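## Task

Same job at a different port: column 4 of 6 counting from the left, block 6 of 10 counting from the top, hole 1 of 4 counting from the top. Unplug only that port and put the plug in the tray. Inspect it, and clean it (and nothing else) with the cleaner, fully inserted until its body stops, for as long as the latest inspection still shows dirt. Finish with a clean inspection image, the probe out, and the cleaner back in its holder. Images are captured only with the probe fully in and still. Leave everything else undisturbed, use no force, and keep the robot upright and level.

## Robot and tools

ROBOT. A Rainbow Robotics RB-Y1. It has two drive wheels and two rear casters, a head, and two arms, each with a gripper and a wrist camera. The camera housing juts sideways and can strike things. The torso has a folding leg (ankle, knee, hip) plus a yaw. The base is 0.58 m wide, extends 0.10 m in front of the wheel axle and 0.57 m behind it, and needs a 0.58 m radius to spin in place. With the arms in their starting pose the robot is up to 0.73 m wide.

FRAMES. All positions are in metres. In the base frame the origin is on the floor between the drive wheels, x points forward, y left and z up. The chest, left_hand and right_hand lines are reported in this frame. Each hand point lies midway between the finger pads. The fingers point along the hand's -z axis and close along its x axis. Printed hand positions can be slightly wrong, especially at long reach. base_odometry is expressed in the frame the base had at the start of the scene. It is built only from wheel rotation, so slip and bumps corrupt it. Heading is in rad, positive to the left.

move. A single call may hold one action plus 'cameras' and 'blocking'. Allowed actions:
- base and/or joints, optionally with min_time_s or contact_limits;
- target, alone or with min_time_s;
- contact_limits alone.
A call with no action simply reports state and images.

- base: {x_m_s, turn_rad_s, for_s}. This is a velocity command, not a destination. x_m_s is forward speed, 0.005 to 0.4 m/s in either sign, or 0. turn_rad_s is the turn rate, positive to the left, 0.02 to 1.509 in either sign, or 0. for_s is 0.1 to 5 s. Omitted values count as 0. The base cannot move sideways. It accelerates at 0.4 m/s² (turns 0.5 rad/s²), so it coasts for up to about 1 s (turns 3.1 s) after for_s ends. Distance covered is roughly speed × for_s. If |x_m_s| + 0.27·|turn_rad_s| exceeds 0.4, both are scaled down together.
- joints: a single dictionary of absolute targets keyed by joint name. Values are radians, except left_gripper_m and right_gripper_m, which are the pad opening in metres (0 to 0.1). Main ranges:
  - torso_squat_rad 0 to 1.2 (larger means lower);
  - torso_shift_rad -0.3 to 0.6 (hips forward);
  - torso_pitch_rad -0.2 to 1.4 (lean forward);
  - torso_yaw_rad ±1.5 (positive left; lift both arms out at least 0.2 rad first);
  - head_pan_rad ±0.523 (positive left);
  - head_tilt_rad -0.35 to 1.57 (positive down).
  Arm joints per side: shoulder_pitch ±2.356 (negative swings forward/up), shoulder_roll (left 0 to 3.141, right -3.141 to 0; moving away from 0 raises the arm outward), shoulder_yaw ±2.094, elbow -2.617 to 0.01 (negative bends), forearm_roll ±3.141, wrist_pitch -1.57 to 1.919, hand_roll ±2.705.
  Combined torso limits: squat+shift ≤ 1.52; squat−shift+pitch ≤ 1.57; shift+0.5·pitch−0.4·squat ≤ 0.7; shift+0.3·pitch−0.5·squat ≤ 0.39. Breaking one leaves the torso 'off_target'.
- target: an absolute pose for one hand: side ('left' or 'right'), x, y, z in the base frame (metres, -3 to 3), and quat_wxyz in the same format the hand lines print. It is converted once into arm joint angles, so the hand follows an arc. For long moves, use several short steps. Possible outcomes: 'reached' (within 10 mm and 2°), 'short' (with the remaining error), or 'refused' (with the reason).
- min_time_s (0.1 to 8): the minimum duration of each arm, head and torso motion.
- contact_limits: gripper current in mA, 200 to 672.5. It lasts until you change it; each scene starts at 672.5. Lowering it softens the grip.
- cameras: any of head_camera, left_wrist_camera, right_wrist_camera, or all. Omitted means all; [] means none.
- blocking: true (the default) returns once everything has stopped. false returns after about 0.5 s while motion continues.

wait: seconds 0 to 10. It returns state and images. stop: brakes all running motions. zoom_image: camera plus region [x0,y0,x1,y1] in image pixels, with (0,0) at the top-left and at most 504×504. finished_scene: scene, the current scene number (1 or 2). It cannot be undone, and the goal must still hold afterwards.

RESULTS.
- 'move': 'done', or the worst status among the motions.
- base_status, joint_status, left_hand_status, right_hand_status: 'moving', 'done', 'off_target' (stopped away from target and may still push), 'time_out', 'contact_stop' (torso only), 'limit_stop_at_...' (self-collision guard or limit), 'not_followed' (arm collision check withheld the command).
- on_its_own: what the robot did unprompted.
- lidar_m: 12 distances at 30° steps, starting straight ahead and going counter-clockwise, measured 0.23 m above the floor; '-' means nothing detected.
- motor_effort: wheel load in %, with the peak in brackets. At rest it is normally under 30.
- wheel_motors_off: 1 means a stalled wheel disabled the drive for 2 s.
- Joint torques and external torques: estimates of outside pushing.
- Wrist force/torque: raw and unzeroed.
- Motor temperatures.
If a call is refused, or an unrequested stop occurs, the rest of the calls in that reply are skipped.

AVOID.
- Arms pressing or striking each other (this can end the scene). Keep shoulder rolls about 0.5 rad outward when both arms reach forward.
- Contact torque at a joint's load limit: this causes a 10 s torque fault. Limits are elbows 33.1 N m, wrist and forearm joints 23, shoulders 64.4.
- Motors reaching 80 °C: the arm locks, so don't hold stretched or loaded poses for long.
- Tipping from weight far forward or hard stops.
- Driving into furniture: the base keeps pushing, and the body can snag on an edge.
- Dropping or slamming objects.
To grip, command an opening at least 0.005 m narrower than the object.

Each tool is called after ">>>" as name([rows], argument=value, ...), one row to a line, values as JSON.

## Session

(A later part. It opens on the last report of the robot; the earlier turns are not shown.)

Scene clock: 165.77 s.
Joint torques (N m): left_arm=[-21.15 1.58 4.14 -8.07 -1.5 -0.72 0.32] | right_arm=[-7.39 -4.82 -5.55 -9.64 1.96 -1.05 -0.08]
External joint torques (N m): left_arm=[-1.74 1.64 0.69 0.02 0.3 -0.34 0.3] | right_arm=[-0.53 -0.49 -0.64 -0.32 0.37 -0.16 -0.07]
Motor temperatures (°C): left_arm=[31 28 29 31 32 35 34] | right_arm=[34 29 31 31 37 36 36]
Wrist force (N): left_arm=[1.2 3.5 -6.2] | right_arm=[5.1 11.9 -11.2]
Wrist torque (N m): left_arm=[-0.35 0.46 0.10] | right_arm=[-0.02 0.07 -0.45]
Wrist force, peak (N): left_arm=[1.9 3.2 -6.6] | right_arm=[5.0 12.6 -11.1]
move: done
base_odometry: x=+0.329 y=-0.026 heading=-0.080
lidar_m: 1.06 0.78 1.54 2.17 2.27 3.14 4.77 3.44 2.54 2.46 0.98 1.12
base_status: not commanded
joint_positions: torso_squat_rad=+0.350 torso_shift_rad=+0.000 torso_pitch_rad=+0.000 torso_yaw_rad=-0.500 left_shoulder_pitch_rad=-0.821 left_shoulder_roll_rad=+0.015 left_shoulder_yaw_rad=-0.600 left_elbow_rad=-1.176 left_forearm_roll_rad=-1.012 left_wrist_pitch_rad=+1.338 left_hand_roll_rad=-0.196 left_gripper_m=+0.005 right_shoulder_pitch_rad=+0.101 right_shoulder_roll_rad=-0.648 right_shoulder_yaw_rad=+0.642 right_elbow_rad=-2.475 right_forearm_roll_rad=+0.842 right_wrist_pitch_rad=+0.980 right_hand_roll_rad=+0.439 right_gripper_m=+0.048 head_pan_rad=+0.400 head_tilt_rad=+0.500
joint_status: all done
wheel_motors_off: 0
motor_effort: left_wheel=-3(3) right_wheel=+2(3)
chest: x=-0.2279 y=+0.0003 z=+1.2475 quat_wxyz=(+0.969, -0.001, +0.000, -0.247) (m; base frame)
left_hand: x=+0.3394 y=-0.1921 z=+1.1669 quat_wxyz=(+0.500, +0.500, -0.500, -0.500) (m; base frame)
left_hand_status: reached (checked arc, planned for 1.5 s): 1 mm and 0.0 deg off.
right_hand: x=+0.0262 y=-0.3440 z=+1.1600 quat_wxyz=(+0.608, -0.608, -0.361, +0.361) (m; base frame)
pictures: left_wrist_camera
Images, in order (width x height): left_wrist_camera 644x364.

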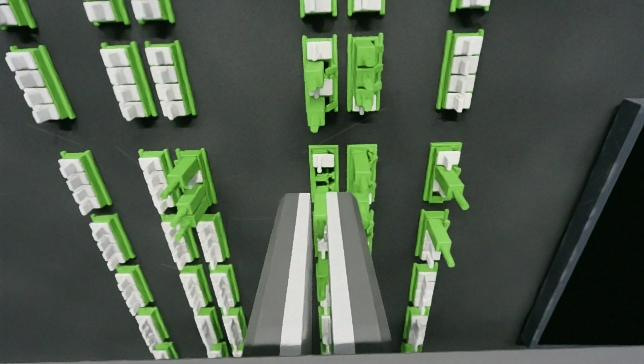

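>>> move(target={"side":"left","x":0.355,"y":-0.1924,"z":1.167,"quat_wxyz":[0.5,0.5,-0.5,-0.5]}, min_time_s=2, cameras=["left_wrist_camera","head_camera"])

>>> zoom_image(camera="left_wrist_camera", region=[262, 130, 382, 250])

>>> move(target={"side":"left","x":0.367,"y":-0.1924,"z":1.167,"quat_wxyz":[0.5,0.5,-0.5,-0.5]}, min_time_s=2, cameras=["left_wrist_camera","head_camera"])

>>> zoom_image(camera="left_wrist_camera", region=[262, 130, 382, 250])

Scene clock: 178.20 s.
Joint torques (N m): left_arm=[-21.97 2.07 4.67 -7.97 -1.56 -0.69 0.39] | right_arm=[-7.25 -4.56 -4.85 -9.64 1.82 -1.04 -0.26]
External joint torques (N m): left_arm=[-1.95 1.43 1.27 0.1 0.23 -0.37 0.37] | right_arm=[-0.39 -0.23 0.06 -0.33 0.24 -0.15 -0.25]
Motor temperatures (°C): left_arm=[31 28 29 31 32 35 34] | right_arm=[34 29 31 31 37 36 36]
Wrist force (N): left_arm=[1.4 2.8 -5.3] | right_arm=[4.9 12.0 -11.5]
Wrist torque (N m): left_arm=[-0.29 0.53 0.14] | right_arm=[0.01 0.08 -0.46]
Wrist force, peak (N): left_arm=[1.4 3.6 -6.7] | right_arm=[4.9 12.3 -11.8]
move: done
base_odometry: x=+0.329 y=-0.026 heading=-0.080
lidar_m: 1.07 0.77 1.56 2.17 2.27 3.14 4.76 3.44 2.54 2.45 0.99 1.11
base_status: not commanded
joint_positions: torso_squat_rad=+0.350 torso_shift_rad=+0.000 torso_pitch_rad=+0.000 torso_yaw_rad=-0.500 left_shoulder_pitch_rad=-0.856 left_shoulder_roll_rad=+0.023 left_shoulder_yaw_rad=-0.582 left_elbow_rad=-1.108 left_forearm_roll_rad=-0.999 left_wrist_pitch_rad=+1.299 left_hand_roll_rad=-0.167 left_gripper_m=+0.005 right_shoulder_pitch_rad=+0.101 right_shoulder_roll_rad=-0.648 right_shoulder_yaw_rad=+0.642 right_elbow_rad=-2.475 right_forearm_roll_rad=+0.842 right_wrist_pitch_rad=+0.980 right_hand_roll_rad=+0.439 right_gripper_m=+0.048 head_pan_rad=+0.400 head_tilt_rad=+0.500
joint_status: all done
wheel_motors_off: 0
motor_effort: left_wheel=-2(3) right_wheel=+1(3)
chest: x=-0.2279 y=+0.0003 z=+1.2475 quat_wxyz=(+0.969, -0.001, +0.000, -0.247) (m; base frame)
left_hand: x=+0.3548 y=-0.1925 z=+1.1668 quat_wxyz=(+0.500, +0.500, -0.500, -0.500) (m; base frame)
left_hand_status: reached (checked arc, planned for 2.0 s): 0 mm and 0.0 deg off.
right_hand: x=+0.0262 y=-0.3440 z=+1.1600 quat_wxyz=(+0.608, -0.608, -0.361, +0.361) (m; base frame)
pictures: head_camera, left_wrist_camera
Images, in order (width x height): head_camera 896x504, left_wrist_camera 644x364.

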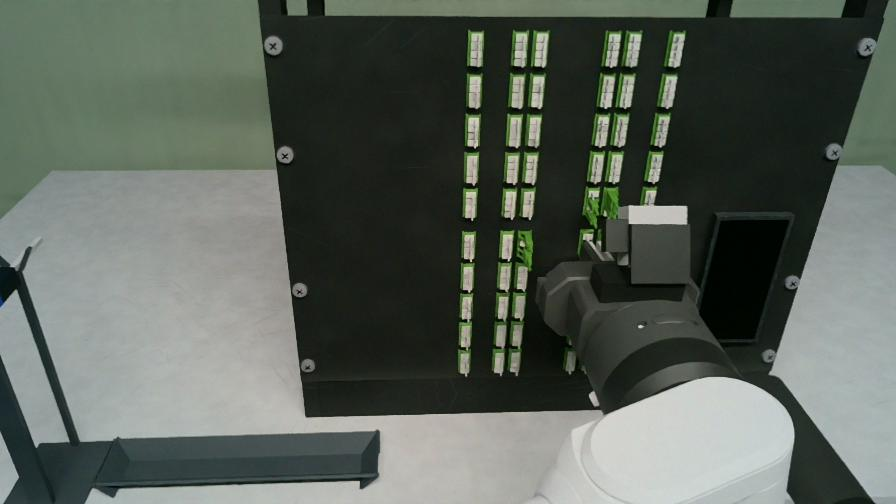

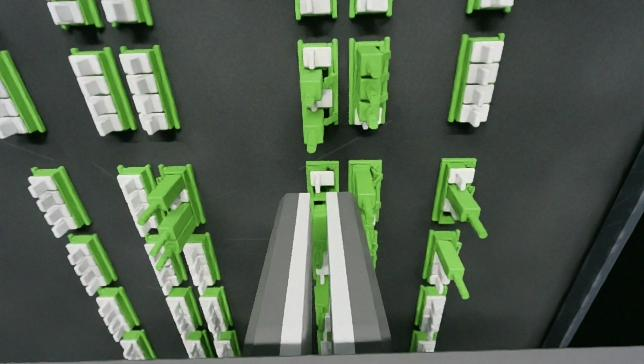

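Scaled by 4.200 from the camera's 644x364 image, which has a finer 1265x715 frame.

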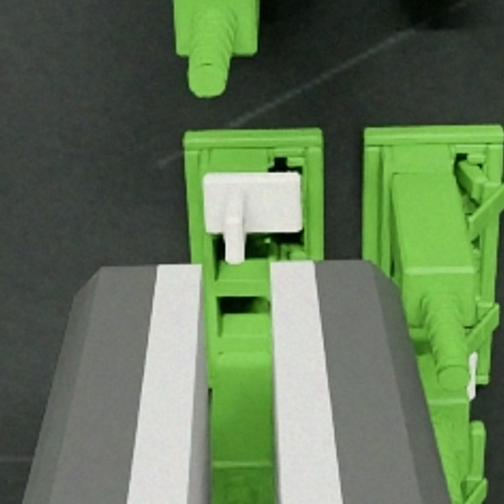

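Scene clock: 180.53 s.
Joint torques (N m): left_arm=[-22.16 2.99 4.39 -7.92 -1.71 -0.64 0.42] | right_arm=[-7.49 -4.4 -5.1 -9.69 1.85 -1.03 -0.08]
External joint torques (N m): left_arm=[-1.68 1.79 1.05 0.12 0.06 -0.37 0.41] | right_arm=[-0.63 -0.07 -0.18 -0.38 0.26 -0.15 -0.08]
Motor temperatures (°C): left_arm=[31 28 29 31 32 35 34] | right_arm=[34 29 31 31 37 36 36]
Wrist force (N): left_arm=[1.5 3.7 -5.8] | right_arm=[4.7 12.1 -11.0]
Wrist torque (N m): left_arm=[-0.38 0.51 0.13] | right_arm=[-0.05 0.05 -0.45]
Wrist force, peak (N): left_arm=[1.7 3.6 -6.4] | right_arm=[5.0 12.3 -11.4]
move: done
base_odometry: x=+0.329 y=-0.026 heading=-0.080
lidar_m: 1.06 0.77 1.56 2.17 2.26 3.14 4.76 3.44 2.54 2.46 0.98 1.11
base_status: not commanded
joint_positions: torso_squat_rad=+0.350 torso_shift_rad=+0.000 torso_pitch_rad=+0.000 torso_yaw_rad=-0.500 left_shoulder_pitch_rad=-0.886 left_shoulder_roll_rad=+0.030 left_shoulder_yaw_rad=-0.569 left_elbow_rad=-1.051 left_forearm_roll_rad=-0.990 left_wrist_pitch_rad=+1.268 left_hand_roll_rad=-0.142 left_gripper_m=+0.005 right_shoulder_pitch_rad=+0.101 right_shoulder_roll_rad=-0.648 right_shoulder_yaw_rad=+0.642 right_elbow_rad=-2.475 right_forearm_roll_rad=+0.842 right_wrist_pitch_rad=+0.980 right_hand_roll_rad=+0.439 right_gripper_m=+0.048 head_pan_rad=+0.400 head_tilt_rad=+0.500
joint_status: all done
wheel_motors_off: 0
motor_effort: left_wheel=-3(4) right_wheel=+2(2)
chest: x=-0.2279 y=+0.0003 z=+1.2475 quat_wxyz=(+0.969, -0.001, +0.000, -0.247) (m; base frame)
left_hand: x=+0.3668 y=-0.1925 z=+1.1668 quat_wxyz=(+0.500, +0.500, -0.500, -0.500) (m; base frame)
left_hand_status: reached (checked arc, planned for 2.0 s): 0 mm and 0.0 deg off.
right_hand: x=+0.0262 y=-0.3440 z=+1.1600 quat_wxyz=(+0.608, -0.608, -0.361, +0.361) (m; base frame)
pictures: head_camera, left_wrist_camera
Images, in order (width x height): head_camera 896x504, left_wrist_camera 644x364.

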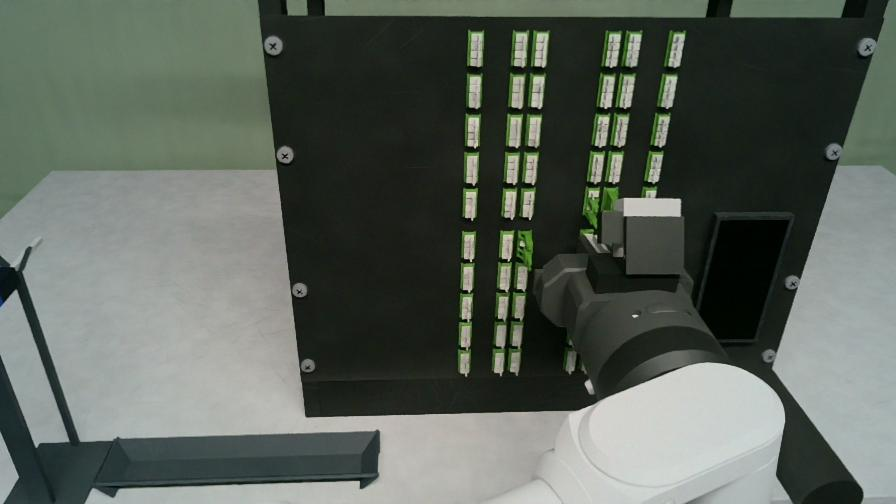

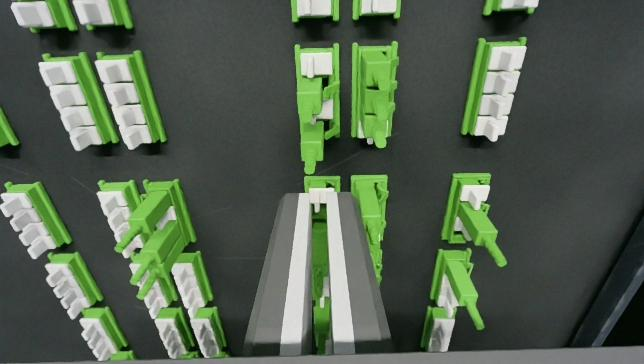

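Scaled by 4.200 from the camera's 644x364 image, which has a finer 1265x715 frame.

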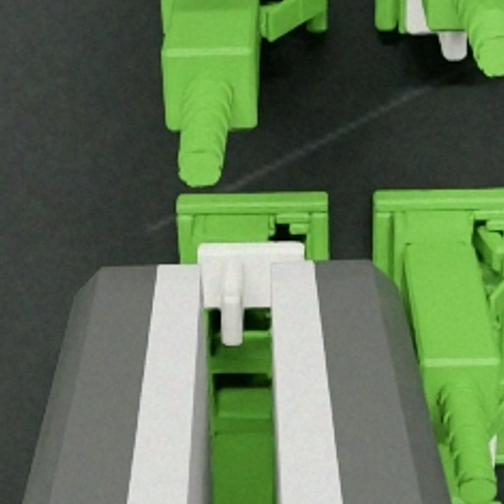

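>>> move(target={"side":"left","x":0.373,"y":-0.1916,"z":1.167,"quat_wxyz":[0.5,0.5,-0.5,-0.5]}, min_time_s=2, cameras=["left_wrist_camera"])

>>> zoom_image(camera="left_wrist_camera", region=[282, 170, 362, 250])

Scene clock: 190.93 s.
Joint torques (N m): left_arm=[-22.55 3.11 4.41 -7.76 -1.65 -0.68 0.34] | right_arm=[-7.38 -4.35 -4.79 -9.39 1.98 -0.97 -0.17]
External joint torques (N m): left_arm=[-1.87 1.65 1.09 0.26 0.12 -0.43 0.33] | right_arm=[-0.52 -0.02 0.12 -0.08 0.39 -0.09 -0.16]
Motor temperatures (°C): left_arm=[31 28 29 31 32 35 34] | right_arm=[34 29 31 31 37 36 36]
Wrist force (N): left_arm=[2.3 2.9 -6.4] | right_arm=[4.7 12.0 -11.3]
Wrist torque (N m): left_arm=[-0.32 0.62 0.12] | right_arm=[-0.03 0.05 -0.46]
Wrist force, peak (N): left_arm=[2.1 3.5 -6.6] | right_arm=[4.7 12.5 -11.6]
move: done
base_odometry: x=+0.329 y=-0.026 heading=-0.080
lidar_m: 1.08 0.77 1.57 2.17 2.27 3.14 4.76 3.45 2.54 2.45 0.98 1.11
base_status: not commanded
joint_positions: torso_squat_rad=+0.350 torso_shift_rad=+0.000 torso_pitch_rad=+0.000 torso_yaw_rad=-0.500 left_shoulder_pitch_rad=-0.897 left_shoulder_roll_rad=+0.035 left_shoulder_yaw_rad=-0.563 left_elbow_rad=-1.029 left_forearm_roll_rad=-0.985 left_wrist_pitch_rad=+1.253 left_hand_roll_rad=-0.132 left_gripper_m=+0.005 right_shoulder_pitch_rad=+0.101 right_shoulder_roll_rad=-0.648 right_shoulder_yaw_rad=+0.642 right_elbow_rad=-2.475 right_forearm_roll_rad=+0.842 right_wrist_pitch_rad=+0.980 right_hand_roll_rad=+0.439 right_gripper_m=+0.048 head_pan_rad=+0.400 head_tilt_rad=+0.500
joint_status: all done
wheel_motors_off: 0
motor_effort: left_wheel=-2(3) right_wheel=+2(3)
chest: x=-0.2279 y=+0.0003 z=+1.2475 quat_wxyz=(+0.969, -0.001, +0.000, -0.247) (m; base frame)
left_hand: x=+0.3726 y=-0.1915 z=+1.1668 quat_wxyz=(+0.500, +0.500, -0.500, -0.500) (m; base frame)
left_hand_status: reached (checked arc, planned for 2.0 s): 0 mm and 0.0 deg off.
right_hand: x=+0.0262 y=-0.3440 z=+1.1600 quat_wxyz=(+0.608, -0.608, -0.361, +0.361) (m; base frame)
pictures: left_wrist_camera
Images, in order (width x height): left_wrist_camera 644x364.

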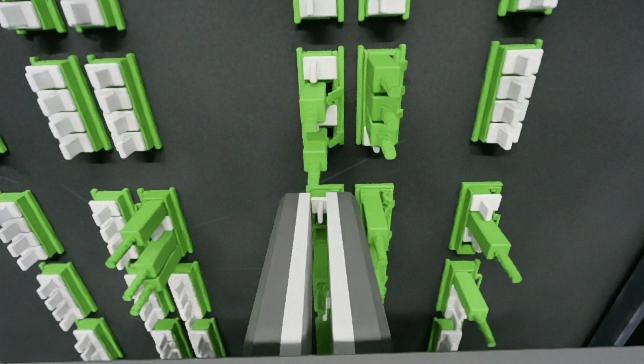

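Scaled by 6.300 from the camera's 644x364 image, which has a finer 1265x715 frame.

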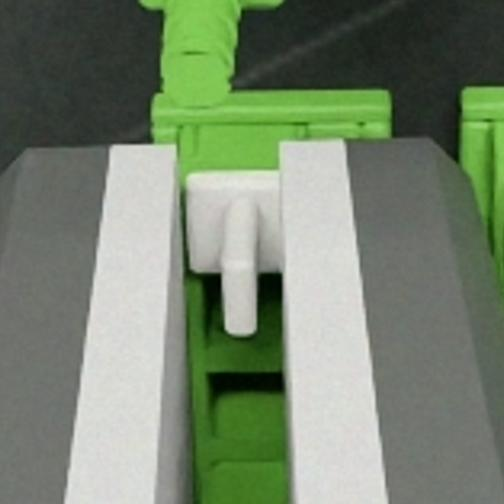

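>>> move(target={"side":"left","x":0.377,"y":-0.192,"z":1.1665,"quat_wxyz":[0.5,0.5,-0.5,-0.5]}, min_time_s=2, cameras=["left_wrist_camera"])

>>> zoom_image(camera="left_wrist_camera", region=[282, 170, 362, 250])

Scene clock: 200.97 s.
Joint torques (N m): left_arm=[-24.89 5.43 6 -6.99 -1.68 -2.43 0.3] | right_arm=[-7.57 -4.57 -4.36 -9.27 1.67 -1.15 -0.25]
External joint torques (N m): left_arm=[-4.05 3.8 2.73 1.01 0.08 -2.2 0.29] | right_arm=[-0.7 -0.24 0.56 0.04 0.08 -0.27 -0.25]
Motor temperatures (°C): left_arm=[31 28 29 31 32 35 34] | right_arm=[34 29 31 31 37 36 36]
Wrist force (N): left_arm=[-5.5 2.0 15.7] | right_arm=[5.0 11.9 -11.5]
Wrist torque (N m): left_arm=[-0.29 0.66 0.15] | right_arm=[-0.02 0.07 -0.46]
Wrist force, peak (N): left_arm=[-6.0 2.5 16.3] | right_arm=[4.8 12.4 -11.8]
move: done
base_odometry: x=+0.329 y=-0.026 heading=-0.080
lidar_m: 1.07 0.79 1.56 2.17 2.27 3.13 4.77 3.43 2.55 2.45 0.98 1.11
base_status: not commanded
joint_positions: torso_squat_rad=+0.350 torso_shift_rad=+0.000 torso_pitch_rad=+0.000 torso_yaw_rad=-0.500 left_shoulder_pitch_rad=-0.909 left_shoulder_roll_rad=+0.035 left_shoulder_yaw_rad=-0.559 left_elbow_rad=-1.003 left_forearm_roll_rad=-0.983 left_wrist_pitch_rad=+1.242 left_hand_roll_rad=-0.120 left_gripper_m=+0.005 right_shoulder_pitch_rad=+0.101 right_shoulder_roll_rad=-0.648 right_shoulder_yaw_rad=+0.642 right_elbow_rad=-2.475 right_forearm_roll_rad=+0.842 right_wrist_pitch_rad=+0.980 right_hand_roll_rad=+0.439 right_gripper_m=+0.048 head_pan_rad=+0.400 head_tilt_rad=+0.500
joint_status: all done
wheel_motors_off: 0
motor_effort: left_wheel=-2(3) right_wheel=+3(3)
chest: x=-0.2282 y=+0.0003 z=+1.2475 quat_wxyz=(+0.969, +0.000, +0.000, -0.247) (m; base frame)
left_hand: x=+0.3761 y=-0.1922 z=+1.1661 quat_wxyz=(+0.500, +0.500, -0.500, -0.501) (m; base frame)
left_hand_status: reached (checked arc, planned for 2.0 s): 1 mm and 0.1 deg off.
right_hand: x=+0.0259 y=-0.3440 z=+1.1601 quat_wxyz=(+0.608, -0.608, -0.361, +0.361) (m; base frame)
pictures: left_wrist_camera
Images, in order (width x height): left_wrist_camera 644x364.

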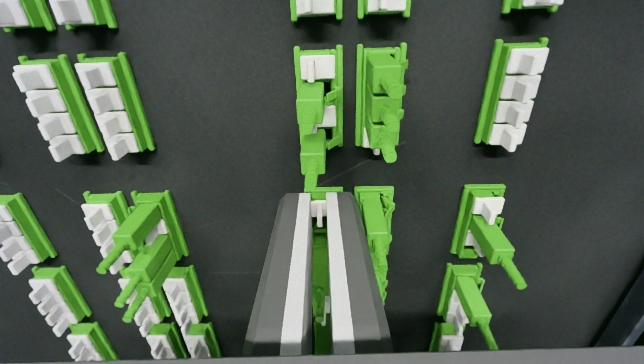

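Scaled by 6.300 from the camera's 644x364 image, which has a finer 1265x715 frame.

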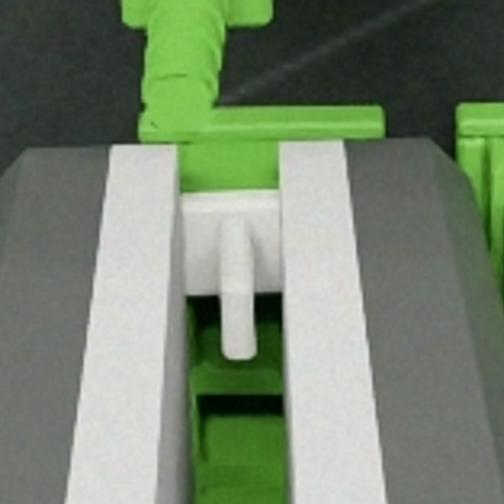

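>>> move(target={"side":"left","x":0.3748,"y":-0.192,"z":1.1668,"quat_wxyz":[0.5,0.5,-0.5,-0.5]}, min_time_s=1, cameras=["left_wrist_camera"])

>>> move(contact_limits={"left_gripper_m":400}, joints={"left_gripper_m":0}, cameras=["left_wrist_camera"])

>>> zoom_image(camera="left_wrist_camera", region=[282, 170, 362, 250])

Scene clock: 206.53 s.
Joint torques (N m): left_arm=[-19.14 1.66 1.66 -9.49 -1.95 -0.06 0] | right_arm=[-6.87 -4.51 -5.3 -9.2 1.79 -1.07 -0.31]
External joint torques (N m): left_arm=[1.66 0.08 -1.62 -1.49 -0.19 0.17 -0.02] | right_arm=[0 -0.19 -0.39 0.11 0.21 -0.19 -0.3]
Motor temperatures (°C): left_arm=[31 28 29 31 32 35 34] | right_arm=[34 29 31 31 37 36 36]
Wrist force (N): left_arm=[1.4 3.5 -6.1] | right_arm=[4.7 12.2 -11.5]
Wrist torque (N m): left_arm=[-0.34 0.51 0.13] | right_arm=[-0.05 0.06 -0.47]
Wrist force, peak (N): left_arm=[-6.3 1.7 16.1] | right_arm=[5.2 12.4 -11.3]
move: done
base_odometry: x=+0.329 y=-0.026 heading=-0.080
lidar_m: 1.07 0.78 1.57 2.16 2.27 3.16 4.76 3.45 2.55 2.46 0.97 1.12
base_status: not commanded
joint_positions: torso_squat_rad=+0.350 torso_shift_rad=+0.000 torso_pitch_rad=+0.000 torso_yaw_rad=-0.500 left_shoulder_pitch_rad=-0.906 left_shoulder_roll_rad=+0.035 left_shoulder_yaw_rad=-0.560 left_elbow_rad=-1.011 left_forearm_roll_rad=-0.985 left_wrist_pitch_rad=+1.246 left_hand_roll_rad=-0.124 left_gripper_m=+0.005 right_shoulder_pitch_rad=+0.101 right_shoulder_roll_rad=-0.648 right_shoulder_yaw_rad=+0.642 right_elbow_rad=-2.475 right_forearm_roll_rad=+0.842 right_wrist_pitch_rad=+0.980 right_hand_roll_rad=+0.439 right_gripper_m=+0.048 head_pan_rad=+0.400 head_tilt_rad=+0.500
joint_status: all done
wheel_motors_off: 0
motor_effort: left_wheel=-2(3) right_wheel=+3(3)
chest: x=-0.2281 y=+0.0003 z=+1.2475 quat_wxyz=(+0.969, +0.000, +0.000, -0.247) (m; base frame)
left_hand: x=+0.3750 y=-0.1920 z=+1.1669 quat_wxyz=(+0.500, +0.500, -0.500, -0.500) (m; base frame)
left_hand_status: reached (checked arc, planned for 1.0 s): 0 mm and 0.0 deg off.
right_hand: x=+0.0260 y=-0.3440 z=+1.1600 quat_wxyz=(+0.608, -0.608, -0.361, +0.361) (m; base frame)
pictures: left_wrist_camera
Images, in order (width x height): left_wrist_camera 644x364.

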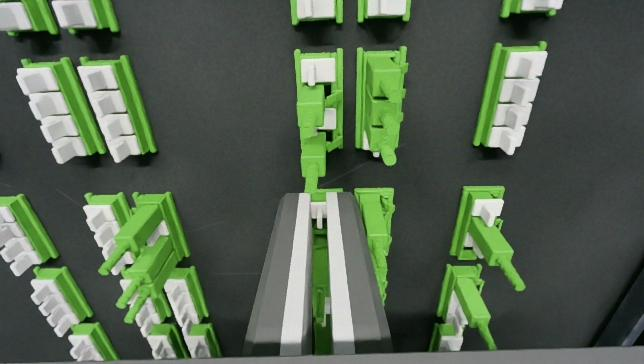

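Scene clock: 207.00 s.
Joint torques (N m): left_arm=[-18.88 1.54 1.54 -9.45 -2.14 -0.03 -0.01] | right_arm=[-7.35 -4.69 -4.75 -9.54 1.8 -1.06 -0.22]
External joint torques (N m): left_arm=[1.92 -0.04 -1.74 -1.45 -0.38 0.21 -0.03] | right_arm=[-0.49 -0.36 0.17 -0.23 0.22 -0.18 -0.22]
Motor temperatures (°C): left_arm=[31 28 29 31 32 35 34] | right_arm=[34 29 31 31 37 36 36]
Wrist force (N): left_arm=[2.4 3.4 -6.8] | right_arm=[4.9 12.0 -10.9]
Wrist torque (N m): left_arm=[-0.35 0.50 0.10] | right_arm=[-0.03 0.07 -0.45]
Wrist force, peak (N): left_arm=[2.4 3.4 -6.8] | right_arm=[4.6 12.3 -11.5]
move: done
base_odometry: x=+0.329 y=-0.026 heading=-0.080
lidar_m: 1.07 0.77 1.55 2.17 2.28 3.15 4.77 3.45 2.55 2.46 0.98 1.11
base_status: not commanded
joint_positions: torso_squat_rad=+0.350 torso_shift_rad=+0.000 torso_pitch_rad=+0.000 torso_yaw_rad=-0.500 left_shoulder_pitch_rad=-0.906 left_shoulder_roll_rad=+0.035 left_shoulder_yaw_rad=-0.560 left_elbow_rad=-1.011 left_forearm_roll_rad=-0.985 left_wrist_pitch_rad=+1.246 left_hand_roll_rad=-0.124 left_gripper_m=+0.001 right_shoulder_pitch_rad=+0.101 right_shoulder_roll_rad=-0.648 right_shoulder_yaw_rad=+0.642 right_elbow_rad=-2.475 right_forearm_roll_rad=+0.842 right_wrist_pitch_rad=+0.980 right_hand_roll_rad=+0.439 right_gripper_m=+0.048 head_pan_rad=+0.400 head_tilt_rad=+0.500
joint_status: all done
wheel_motors_off: 0
motor_effort: left_wheel=-2(2) right_wheel=+2(4)
contact_limits: left_gripper_m 400 mA
chest: x=-0.2281 y=+0.0003 z=+1.2475 quat_wxyz=(+0.969, +0.000, +0.000, -0.247) (m; base frame)
left_hand: x=+0.3750 y=-0.1920 z=+1.1669 quat_wxyz=(+0.500, +0.500, -0.500, -0.500) (m; base frame)
right_hand: x=+0.0260 y=-0.3440 z=+1.1600 quat_wxyz=(+0.608, -0.608, -0.361, +0.361) (m; base frame)
pictures: left_wrist_camera
Images, in order (width x height): left_wrist_camera 644x364.

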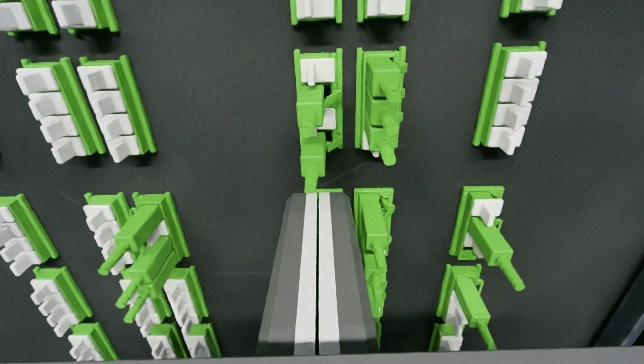

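Scaled by 6.300 from the camera's 644x364 image, which has a finer 1265x715 frame.

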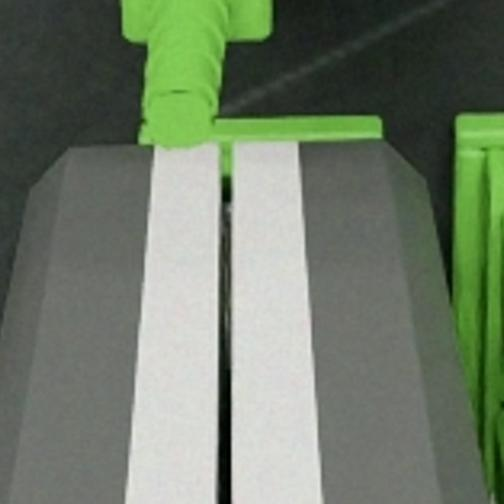

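>>> move(target={"side":"left","x":0.371,"y":-0.192,"z":1.1668,"quat_wxyz":[0.5,0.5,-0.5,-0.5]}, min_time_s=1.5, cameras=["left_wrist_camera"])

>>> zoom_image(camera="left_wrist_camera", region=[282, 170, 362, 250])

Scene clock: 213.77 s.
Joint torques (N m): left_arm=[-18.79 -0.05 1.56 -9.47 -2.19 0.3 -0.04] | right_arm=[-7.27 -4.51 -5.25 -9.65 1.78 -1.07 -0.28]
External joint torques (N m): left_arm=[1.86 -1.46 -1.75 -1.45 -0.42 0.55 -0.06] | right_arm=[-0.41 -0.19 -0.33 -0.34 0.19 -0.18 -0.28]
Motor temperatures (°C): left_arm=[31 28 29 31 32 35 34] | right_arm=[34 29 31 31 37 36 36]
Wrist force (N): left_arm=[2.8 2.5 -9.0] | right_arm=[5.0 12.1 -11.4]
Wrist torque (N m): left_arm=[-0.32 0.50 0.13] | right_arm=[-0.05 0.07 -0.45]
Wrist force, peak (N): left_arm=[4.2 4.6 -9.1] | right_arm=[4.7 12.7 -11.4]
move: done
base_odometry: x=+0.329 y=-0.026 heading=-0.080
lidar_m: 1.06 0.78 1.57 2.17 2.27 3.14 4.76 3.44 2.54 2.45 0.97 1.11
base_status: not commanded
joint_positions: torso_squat_rad=+0.350 torso_shift_rad=+0.000 torso_pitch_rad=+0.000 torso_yaw_rad=-0.500 left_shoulder_pitch_rad=-0.896 left_shoulder_roll_rad=+0.033 left_shoulder_yaw_rad=-0.564 left_elbow_rad=-1.030 left_forearm_roll_rad=-0.987 left_wrist_pitch_rad=+1.257 left_hand_roll_rad=-0.132 left_gripper_m=+0.001 right_shoulder_pitch_rad=+0.101 right_shoulder_roll_rad=-0.648 right_shoulder_yaw_rad=+0.642 right_elbow_rad=-2.475 right_forearm_roll_rad=+0.842 right_wrist_pitch_rad=+0.980 right_hand_roll_rad=+0.439 right_gripper_m=+0.048 head_pan_rad=+0.400 head_tilt_rad=+0.500
joint_status: all done
wheel_motors_off: 0
motor_effort: left_wheel=-1(4) right_wheel=+2(3)
contact_limits: left_gripper_m 400 mA
chest: x=-0.2280 y=+0.0003 z=+1.2475 quat_wxyz=(+0.969, +0.000, +0.000, -0.247) (m; base frame)
left_hand: x=+0.3714 y=-0.1919 z=+1.1670 quat_wxyz=(+0.500, +0.500, -0.500, -0.500) (m; base frame)
left_hand_status: reached (checked arc, planned for 1.5 s): 0 mm and 0.0 deg off.
right_hand: x=+0.0261 y=-0.3440 z=+1.1600 quat_wxyz=(+0.608, -0.608, -0.361, +0.361) (m; base frame)
pictures: left_wrist_camera
Images, in order (width x height): left_wrist_camera 644x364.

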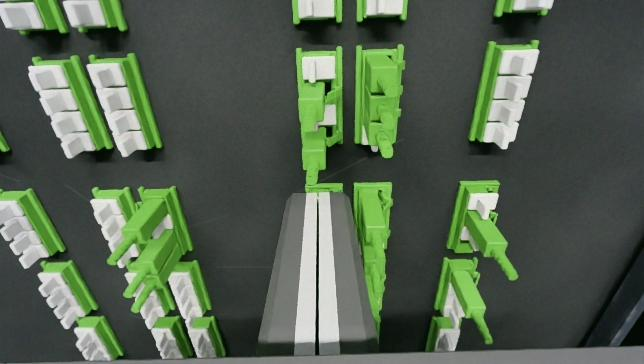

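Scaled by 6.300 from the camera's 644x364 image, which has a finer 1265x715 frame.

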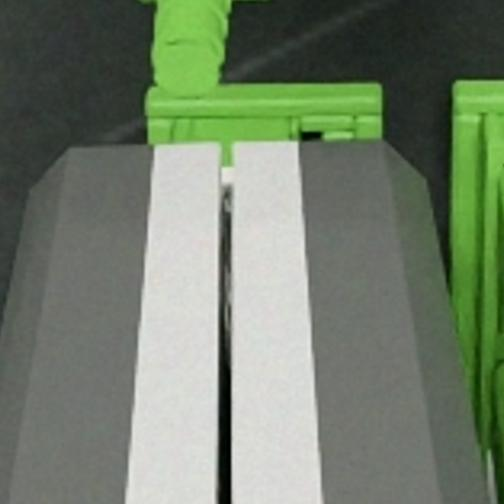

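>>> move(target={"side":"left","x":0.361,"y":-0.192,"z":1.167,"quat_wxyz":[0.5,0.5,-0.5,-0.5]}, min_time_s=2.5, cameras=["left_wrist_camera"])

>>> zoom_image(camera="left_wrist_camera", region=[282, 150, 362, 230])

Scene clock: 220.73 s.
Joint torques (N m): left_arm=[-18.37 -0.5 1.56 -9.65 -1.94 -0.19 0.01] | right_arm=[-6.71 -4.23 -4.87 -9.57 1.86 -1.01 -0.14]
External joint torques (N m): left_arm=[1.92 -1.46 -1.81 -1.6 -0.16 0.1 0] | right_arm=[0.15 0.09 0.04 -0.26 0.28 -0.13 -0.14]
Motor temperatures (°C): left_arm=[31 28 29 31 32 35 34] | right_arm=[34 29 31 31 37 36 36]
Wrist force (N): left_arm=[1.8 3.1 -5.6] | right_arm=[4.8 12.3 -11.1]
Wrist torque (N m): left_arm=[-0.33 0.55 0.15] | right_arm=[-0.07 0.05 -0.45]
Wrist force, peak (N): left_arm=[3.1 3.2 -9.0] | right_arm=[4.8 12.6 -11.6]
move: done
base_odometry: x=+0.329 y=-0.026 heading=-0.080
lidar_m: 1.06 0.76 1.56 2.17 2.27 3.13 4.77 3.44 2.55 2.46 0.98 1.11
base_status: not commanded
joint_positions: torso_squat_rad=+0.350 torso_shift_rad=+0.000 torso_pitch_rad=+0.000 torso_yaw_rad=-0.500 left_shoulder_pitch_rad=-0.873 left_shoulder_roll_rad=+0.027 left_shoulder_yaw_rad=-0.574 left_elbow_rad=-1.076 left_forearm_roll_rad=-0.994 left_wrist_pitch_rad=+1.283 left_hand_roll_rad=-0.152 left_gripper_m=+0.001 right_shoulder_pitch_rad=+0.101 right_shoulder_roll_rad=-0.648 right_shoulder_yaw_rad=+0.642 right_elbow_rad=-2.475 right_forearm_roll_rad=+0.842 right_wrist_pitch_rad=+0.980 right_hand_roll_rad=+0.439 right_gripper_m=+0.048 head_pan_rad=+0.400 head_tilt_rad=+0.500
joint_status: all done
wheel_motors_off: 0
motor_effort: left_wheel=-2(3) right_wheel=+2(3)
contact_limits: left_gripper_m 400 mA
chest: x=-0.2280 y=+0.0003 z=+1.2475 quat_wxyz=(+0.969, +0.000, +0.000, -0.247) (m; base frame)
left_hand: x=+0.3617 y=-0.1920 z=+1.1671 quat_wxyz=(+0.501, +0.500, -0.500, -0.499) (m; base frame)
left_hand_status: reached (checked arc, planned for 2.5 s): 1 mm and 0.1 deg off.
right_hand: x=+0.0261 y=-0.3440 z=+1.1600 quat_wxyz=(+0.608, -0.608, -0.361, +0.361) (m; base frame)
pictures: left_wrist_camera
Images, in order (width x height): left_wrist_camera 644x364.

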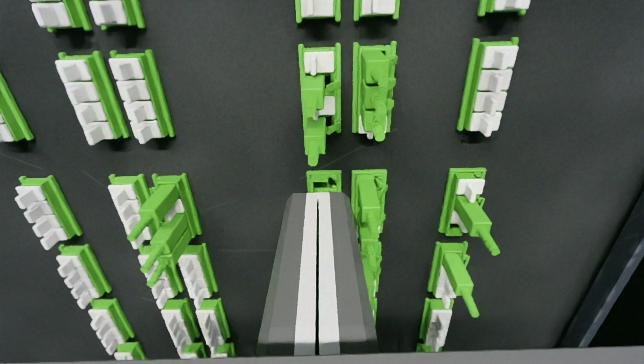

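Scaled by 6.300 from the camera's 644x364 image, which has a finer 1265x715 frame.

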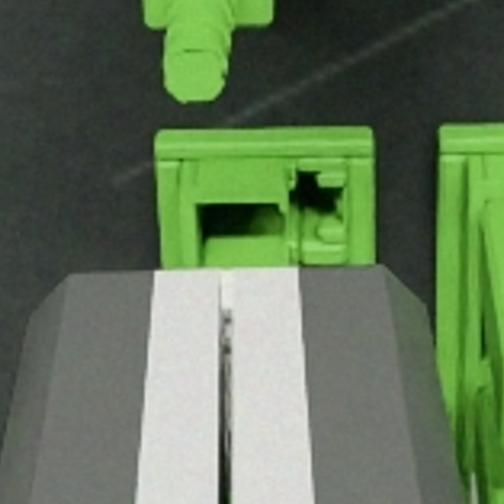

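>>> move(target={"side":"left","x":0.33,"y":-0.19,"z":1.168,"quat_wxyz":[0.5,0.5,-0.5,-0.5]}, min_time_s=2, cameras=[])

>>> move(target={"side":"left","x":0.28,"y":-0.12,"z":1.18,"quat_wxyz":[0.5,0.5,-0.5,-0.5]}, min_time_s=2, cameras=["left_wrist_camera","head_camera"])

>>> zoom_image(camera="head_camera", region=[440, 180, 700, 380])

Scene clock: 228.37 s.
Joint torques (N m): left_arm=[-17.44 -1.66 1.84 -9.63 -2.1 -0.12 -0.01] | right_arm=[-7.34 -4.5 -5.11 -9.58 1.79 -1.05 -0.11]
External joint torques (N m): left_arm=[1.61 -1.29 -1.77 -1.59 -0.29 0.29 -0.03] | right_arm=[-0.48 -0.17 -0.2 -0.27 0.2 -0.16 -0.1]
Motor temperatures (°C): left_arm=[31 28 29 31 32 35 34] | right_arm=[34 29 31 31 37 36 36]
Wrist force (N): left_arm=[1.3 3.4 -5.8] | right_arm=[5.1 12.3 -11.0]
Wrist torque (N m): left_arm=[-0.35 0.47 0.14] | right_arm=[-0.06 0.07 -0.44]
Wrist force, peak (N): left_arm=[1.6 3.6 -6.4] | right_arm=[5.3 12.3 -11.6]
move: done
base_odometry: x=+0.329 y=-0.026 heading=-0.080
lidar_m: 1.07 0.77 1.56 2.17 2.26 3.15 4.76 3.43 2.55 2.46 0.98 1.11
base_status: not commanded
joint_positions: torso_squat_rad=+0.350 torso_shift_rad=+0.000 torso_pitch_rad=+0.000 torso_yaw_rad=-0.500 left_shoulder_pitch_rad=-0.801 left_shoulder_roll_rad=+0.020 left_shoulder_yaw_rad=-0.622 left_elbow_rad=-1.225 left_forearm_roll_rad=-1.010 left_wrist_pitch_rad=+1.369 left_hand_roll_rad=-0.214 left_gripper_m=+0.001 right_shoulder_pitch_rad=+0.101 right_shoulder_roll_rad=-0.648 right_shoulder_yaw_rad=+0.642 right_elbow_rad=-2.475 right_forearm_roll_rad=+0.842 right_wrist_pitch_rad=+0.980 right_hand_roll_rad=+0.439 right_gripper_m=+0.048 head_pan_rad=+0.400 head_tilt_rad=+0.500
joint_status: all done
wheel_motors_off: 0
motor_effort: left_wheel=-2(3) right_wheel=+3(3)
contact_limits: left_gripper_m 400 mA
chest: x=-0.2280 y=+0.0003 z=+1.2475 quat_wxyz=(+0.969, +0.000, +0.000, -0.247) (m; base frame)
left_hand: x=+0.3303 y=-0.1899 z=+1.1681 quat_wxyz=(+0.500, +0.500, -0.500, -0.500) (m; base frame)
left_hand_status: reached (checked arc, planned for 2.0 s): 0 mm and 0.1 deg off.
right_hand: x=+0.0261 y=-0.3440 z=+1.1600 quat_wxyz=(+0.608, -0.608, -0.361, +0.361) (m; base frame)
pictures: none
No camera images: "cameras" was empty.

Scene clock: 230.70 s.
Joint torques (N m): left_arm=[-14.35 0.01 2.47 -9.35 -2.07 -0.68 0.01] | right_arm=[-6.92 -4.4 -4.73 -9.56 1.94 -0.95 -0.03]
External joint torques (N m): left_arm=[0.95 1.53 -1.61 -1.51 -0.35 0.13 0] | right_arm=[-0.06 -0.07 0.19 -0.25 0.35 -0.07 -0.02]
Motor temperatures (°C): left_arm=[31 28 29 31 32 35 34] | right_arm=[34 29 31 31 37 36 36]
Wrist force (N): left_arm=[1.4 2.8 -6.2] | right_arm=[4.9 12.2 -11.5]
Wrist torque (N m): left_arm=[-0.29 0.53 0.12] | right_arm=[-0.06 0.07 -0.46]
Wrist force, peak (N): left_arm=[2.0 3.9 -6.5] | right_arm=[5.1 12.3 -11.7]
move: done
base_odometry: x=+0.329 y=-0.026 heading=-0.080
lidar_m: 1.07 0.77 1.57 2.17 2.28 3.15 4.77 3.45 2.55 2.45 0.98 1.11
base_status: not commanded
joint_positions: torso_squat_rad=+0.350 torso_shift_rad=+0.000 torso_pitch_rad=+0.000 torso_yaw_rad=-0.500 left_shoulder_pitch_rad=-0.532 left_shoulder_roll_rad=+0.144 left_shoulder_yaw_rad=-0.689 left_elbow_rad=-1.760 left_forearm_roll_rad=-1.043 left_wrist_pitch_rad=+1.502 left_hand_roll_rad=-0.432 left_gripper_m=+0.001 right_shoulder_pitch_rad=+0.101 right_shoulder_roll_rad=-0.648 right_shoulder_yaw_rad=+0.642 right_elbow_rad=-2.475 right_forearm_roll_rad=+0.842 right_wrist_pitch_rad=+0.980 right_hand_roll_rad=+0.439 right_gripper_m=+0.048 head_pan_rad=+0.400 head_tilt_rad=+0.500
joint_status: all done
wheel_motors_off: 0
motor_effort: left_wheel=-2(3) right_wheel=+2(3)
contact_limits: left_gripper_m 400 mA
chest: x=-0.2280 y=+0.0003 z=+1.2475 quat_wxyz=(+0.969, +0.000, +0.000, -0.247) (m; base frame)
left_hand: x=+0.2797 y=-0.1202 z=+1.1803 quat_wxyz=(+0.500, +0.501, -0.500, -0.499) (m; base frame)
left_hand_status: reached (checked arc, planned for 2.0 s): 0 mm and 0.2 deg off.
right_hand: x=+0.0261 y=-0.3440 z=+1.1600 quat_wxyz=(+0.608, -0.608, -0.361, +0.361) (m; base frame)
pictures: head_camera, left_wrist_camera
Images, in order (width x height): head_camera 896x504, left_wrist_camera 644x364.

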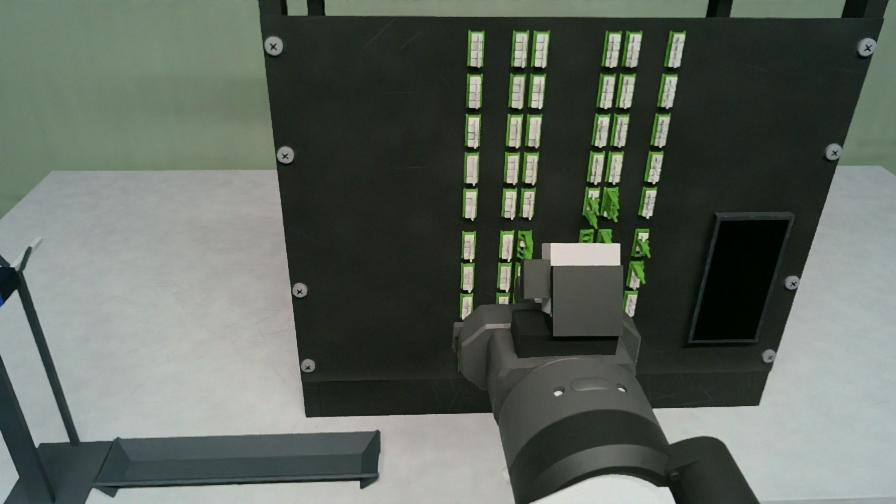

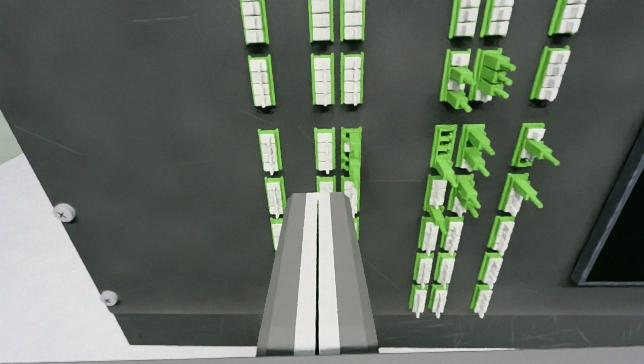

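Scaled by 1.938 from the camera's 896x504 image, which has a finer 1280x720 frame.

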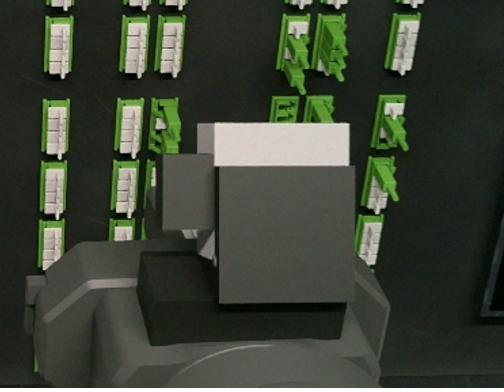

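>>> move(base={"x_m_s":-0.1,"for_s":1.2}, cameras=[])

>>> move(joints={"torso_yaw_rad":0,"head_pan_rad":0.1,"head_tilt_rad":0.6}, cameras=[])

>>> move(target={"side":"left","x":0.34,"y":0.10,"z":1.18,"quat_wxyz":[0.5,0.5,-0.5,-0.5]}, min_time_s=2, cameras=["left_wrist_camera","head_camera"])

>>> zoom_image(camera="left_wrist_camera", region=[262, 170, 382, 290])

Scene clock: 239.13 s.
Joint torques (N m): left_arm=[-14.38 -0.81 3.39 -8.87 -1.84 -0.61 0.23] | right_arm=[-7.15 -4.88 -5.27 -9.42 1.7 -1.25 -0.2]
External joint torques (N m): left_arm=[0.93 0.71 -0.69 -1.02 -0.12 0.19 0.22] | right_arm=[-0.28 -0.56 -0.35 -0.11 0.11 -0.36 -0.2]
Motor temperatures (°C): left_arm=[31 28 29 31 32 35 34] | right_arm=[34 29 31 31 37 36 36]
Wrist force (N): left_arm=[1.2 2.8 -6.3] | right_arm=[4.7 12.0 -11.2]
Wrist torque (N m): left_arm=[-0.29 0.50 0.10] | right_arm=[-0.01 0.04 -0.45]
Wrist force, peak (N): left_arm=[1.5 3.5 -6.7] | right_arm=[5.3 12.4 -11.7]
move: done
base_odometry: x=+0.209 y=-0.017 heading=-0.080
lidar_m: 1.18 0.88 1.74 2.17 2.27 3.14 4.65 3.45 2.54 2.45 1.05 1.09
base_status: done (sent for 1.2 of 1.2 s)
joint_positions: torso_squat_rad=+0.350 torso_shift_rad=+0.000 torso_pitch_rad=+0.000 torso_yaw_rad=-0.500 left_shoulder_pitch_rad=-0.532 left_shoulder_roll_rad=+0.144 left_shoulder_yaw_rad=-0.689 left_elbow_rad=-1.760 left_forearm_roll_rad=-1.043 left_wrist_pitch_rad=+1.502 left_hand_roll_rad=-0.432 left_gripper_m=+0.001 right_shoulder_pitch_rad=+0.101 right_shoulder_roll_rad=-0.648 right_shoulder_yaw_rad=+0.642 right_elbow_rad=-2.475 right_forearm_roll_rad=+0.842 right_wrist_pitch_rad=+0.980 right_hand_roll_rad=+0.439 right_gripper_m=+0.048 head_pan_rad=+0.400 head_tilt_rad=+0.500
joint_status: not commanded
wheel_motors_off: 0
motor_effort: left_wheel=+2(23) right_wheel=+1(16)
contact_limits: left_gripper_m 400 mA
chest: x=-0.2280 y=+0.0003 z=+1.2475 quat_wxyz=(+0.969, +0.000, +0.000, -0.247) (m; base frame)
left_hand: x=+0.2797 y=-0.1201 z=+1.1803 quat_wxyz=(+0.500, +0.501, -0.500, -0.499) (m; base frame)
right_hand: x=+0.0261 y=-0.3440 z=+1.1600 quat_wxyz=(+0.608, -0.608, -0.361, +0.361) (m; base frame)
pictures: none
No camera images: "cameras" was empty.

Scene clock: 240.77 s.
Joint torques (N m): left_arm=[-14.82 -1.3 3.39 -8.72 -1.88 -0.87 0.05] | right_arm=[-7.49 -4.84 -5.05 -9.36 1.91 -1.02 -0.08]
External joint torques (N m): left_arm=[0.47 0.21 -0.68 -0.87 -0.16 -0.07 0.04] | right_arm=[-0.63 -0.52 -0.14 -0.05 0.33 -0.14 -0.08]
Motor temperatures (°C): left_arm=[31 28 29 31 32 35 34] | right_arm=[34 29 31 31 37 36 36]
Wrist force (N): left_arm=[1.6 3.0 -5.8] | right_arm=[4.9 12.1 -11.1]
Wrist torque (N m): left_arm=[-0.34 0.54 0.10] | right_arm=[-0.03 0.06 -0.45]
Wrist force, peak (N): left_arm=[1.4 3.8 -6.5] | right_arm=[5.2 12.2 -11.8]
move: done
base_odometry: x=+0.209 y=-0.017 heading=-0.080
lidar_m: 1.18 0.87 1.72 2.18 2.27 3.14 4.64 3.43 2.55 2.45 1.06 1.08
base_status: not commanded
joint_positions: torso_squat_rad=+0.350 torso_shift_rad=+0.000 torso_pitch_rad=+0.000 torso_yaw_rad=+0.000 left_shoulder_pitch_rad=-0.532 left_shoulder_roll_rad=+0.144 left_shoulder_yaw_rad=-0.689 left_elbow_rad=-1.760 left_forearm_roll_rad=-1.043 left_wrist_pitch_rad=+1.502 left_hand_roll_rad=-0.432 left_gripper_m=+0.001 right_shoulder_pitch_rad=+0.101 right_shoulder_roll_rad=-0.648 right_shoulder_yaw_rad=+0.642 right_elbow_rad=-2.475 right_forearm_roll_rad=+0.842 right_wrist_pitch_rad=+0.980 right_hand_roll_rad=+0.439 right_gripper_m=+0.048 head_pan_rad=+0.100 head_tilt_rad=+0.600
joint_status: all done
wheel_motors_off: 0
motor_effort: left_wheel=+2(2) right_wheel=+0(1)
contact_limits: left_gripper_m 400 mA
chest: x=-0.2280 y=+0.0003 z=+1.2475 quat_wxyz=(+1.000, +0.000, +0.000, +0.000) (m; base frame)
left_hand: x=+0.2753 y=+0.1381 z=+1.1800 quat_wxyz=(+0.608, +0.609, -0.361, -0.360) (m; base frame)
right_hand: x=+0.1600 y=-0.1800 z=+1.1599 quat_wxyz=(+0.500, -0.500, -0.500, +0.500) (m; base frame)
pictures: none
No camera images: "cameras" was empty.

Scene clock: 243.10 s.
Joint torques (N m): left_arm=[-18.91 3.31 7.22 -7.8 -1.3 -1.08 0.46] | right_arm=[-7.82 -4.24 -5.05 -9.49 1.83 -1.09 -0.2]
External joint torques (N m): left_arm=[-1.92 1.29 0.48 -0.02 0.07 -0.32 0.44] | right_arm=[-0.96 0.09 -0.14 -0.18 0.25 -0.2 -0.19]
Motor temperatures (°C): left_arm=[31 28 29 31 32 35 34] | right_arm=[34 29 31 31 37 36 36]
Wrist force (N): left_arm=[1.1 2.9 -5.9] | right_arm=[5.0 11.8 -11.5]
Wrist torque (N m): left_arm=[-0.31 0.49 0.09] | right_arm=[0.01 0.07 -0.46]
Wrist force, peak (N): left_arm=[1.5 3.9 -6.3] | right_arm=[4.9 12.5 -11.7]
move: done
base_odometry: x=+0.209 y=-0.017 heading=-0.080
lidar_m: 1.19 0.88 1.73 2.17 2.26 3.14 4.65 3.44 2.53 2.46 1.06 1.06
base_status: not commanded
joint_positions: torso_squat_rad=+0.350 torso_shift_rad=+0.000 torso_pitch_rad=+0.000 torso_yaw_rad=+0.000 left_shoulder_pitch_rad=-0.575 left_shoulder_roll_rad=+0.389 left_shoulder_yaw_rad=-0.648 left_elbow_rad=-1.759 left_forearm_roll_rad=-0.636 left_wrist_pitch_rad=+0.966 left_hand_roll_rad=-0.406 left_gripper_m=+0.001 right_shoulder_pitch_rad=+0.101 right_shoulder_roll_rad=-0.648 right_shoulder_yaw_rad=+0.642 right_elbow_rad=-2.475 right_forearm_roll_rad=+0.842 right_wrist_pitch_rad=+0.980 right_hand_roll_rad=+0.439 right_gripper_m=+0.048 head_pan_rad=+0.100 head_tilt_rad=+0.600
joint_status: all done
wheel_motors_off: 0
motor_effort: left_wheel=+1(3) right_wheel=-1(2)
contact_limits: left_gripper_m 400 mA
chest: x=-0.2280 y=+0.0003 z=+1.2475 quat_wxyz=(+1.000, +0.000, +0.000, +0.000) (m; base frame)
left_hand: x=+0.3398 y=+0.0999 z=+1.1797 quat_wxyz=(+0.500, +0.500, -0.500, -0.500) (m; base frame)
left_hand_status: reached (checked arc, planned for 2.0 s): 0 mm and 0.0 deg off.
right_hand: x=+0.1600 y=-0.1800 z=+1.1599 quat_wxyz=(+0.500, -0.500, -0.500, +0.500) (m; base frame)
pictures: head_camera, left_wrist_camera
Images, in order (width x height): head_camera 896x504, left_wrist_camera 644x364.

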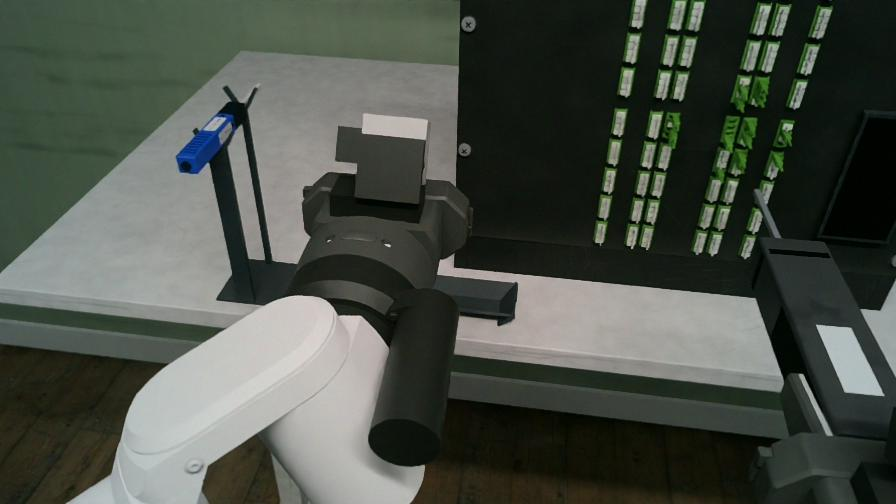

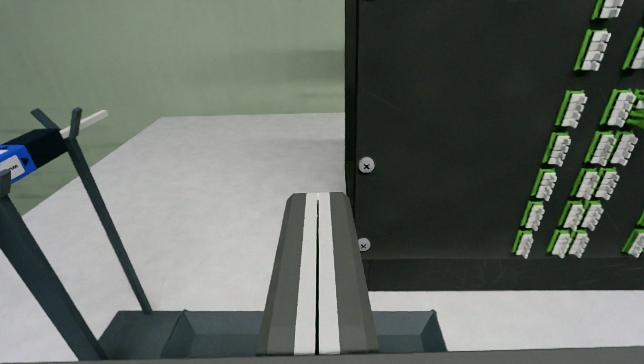

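Scaled by 4.200 from the camera's 644x364 image, which has a finer 1265x715 frame.

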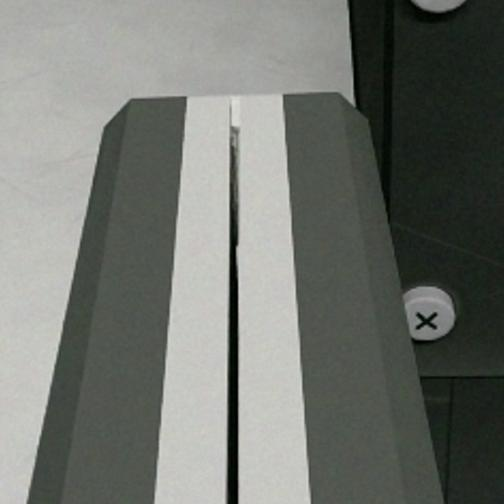

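>>> move(target={"side":"left","x":0.40,"y":0.14,"z":1.12,"quat_wxyz":[0.627,0.3265,-0.3265,-0.627]}, min_time_s=3, cameras=["left_wrist_camera","head_camera","right_wrist_camera"])

Scene clock: 252.07 s.
Joint torques (N m): left_arm=[-23.26 7.29 8.09 -7.02 -0.71 -1.07 0.03] | right_arm=[-7.38 -4.3 -4.39 -9.16 1.89 -1.16 -0.15]
External joint torques (N m): left_arm=[-1.66 1.51 1.09 -0.02 0.15 0.21 0.02] | right_arm=[-0.52 0.02 0.52 0.16 0.31 -0.27 -0.15]
Motor temperatures (°C): left_arm=[31 28 29 31 32 35 34] | right_arm=[34 29 31 31 37 36 36]
Wrist force (N): left_arm=[1.6 4.8 -9.5] | right_arm=[5.0 11.9 -11.7]
Wrist torque (N m): left_arm=[-0.48 0.57 0.12] | right_arm=[-0.01 0.07 -0.45]
Wrist force, peak (N): left_arm=[1.4 4.2 -10.1] | right_arm=[5.1 12.2 -11.8]
move: done
base_odometry: x=+0.209 y=-0.017 heading=-0.080
lidar_m: 1.18 0.87 1.75 2.17 2.26 3.15 4.65 3.43 2.55 2.46 1.06 1.08
base_status: not commanded
joint_positions: torso_squat_rad=+0.350 torso_shift_rad=+0.000 torso_pitch_rad=+0.000 torso_yaw_rad=+0.000 left_shoulder_pitch_rad=-0.890 left_shoulder_roll_rad=+0.426 left_shoulder_yaw_rad=-0.489 left_elbow_rad=-1.362 left_forearm_roll_rad=+0.212 left_wrist_pitch_rad=+1.152 left_hand_roll_rad=-0.865 left_gripper_m=+0.001 right_shoulder_pitch_rad=+0.101 right_shoulder_roll_rad=-0.648 right_shoulder_yaw_rad=+0.642 right_elbow_rad=-2.475 right_forearm_roll_rad=+0.842 right_wrist_pitch_rad=+0.980 right_hand_roll_rad=+0.439 right_gripper_m=+0.048 head_pan_rad=+0.100 head_tilt_rad=+0.600
joint_status: all done
wheel_motors_off: 0
motor_effort: left_wheel=+2(3) right_wheel=+0(2)
contact_limits: left_gripper_m 400 mA
chest: x=-0.2280 y=+0.0003 z=+1.2475 quat_wxyz=(+1.000, +0.000, +0.000, +0.000) (m; base frame)
left_hand: x=+0.3998 y=+0.1398 z=+1.1197 quat_wxyz=(+0.627, +0.326, -0.327, -0.627) (m; base frame)
left_hand_status: reached (checked arc, planned for 3.0 s): 0 mm and 0.0 deg off.
right_hand: x=+0.1600 y=-0.1800 z=+1.1599 quat_wxyz=(+0.500, -0.500, -0.500, +0.500) (m; base frame)
pictures: head_camera, left_wrist_camera, right_wrist_camera
Images, in order (width x height): head_camera 896x504, left_wrist_camera 644x364, right_wrist_camera 644x364.

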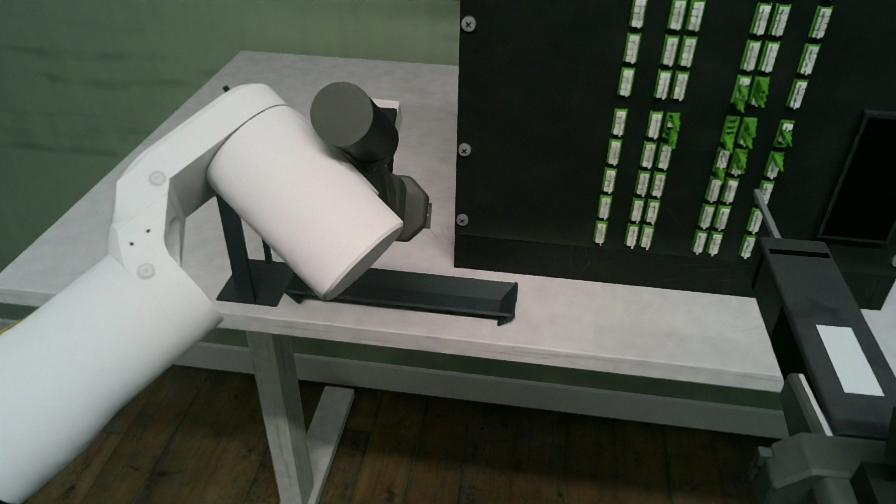

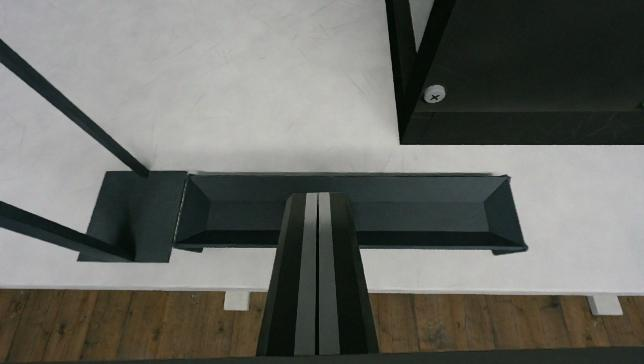

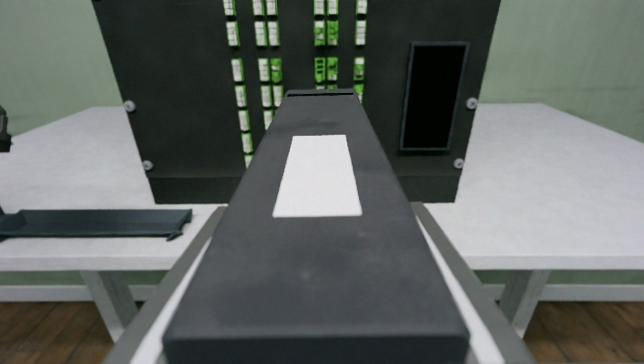

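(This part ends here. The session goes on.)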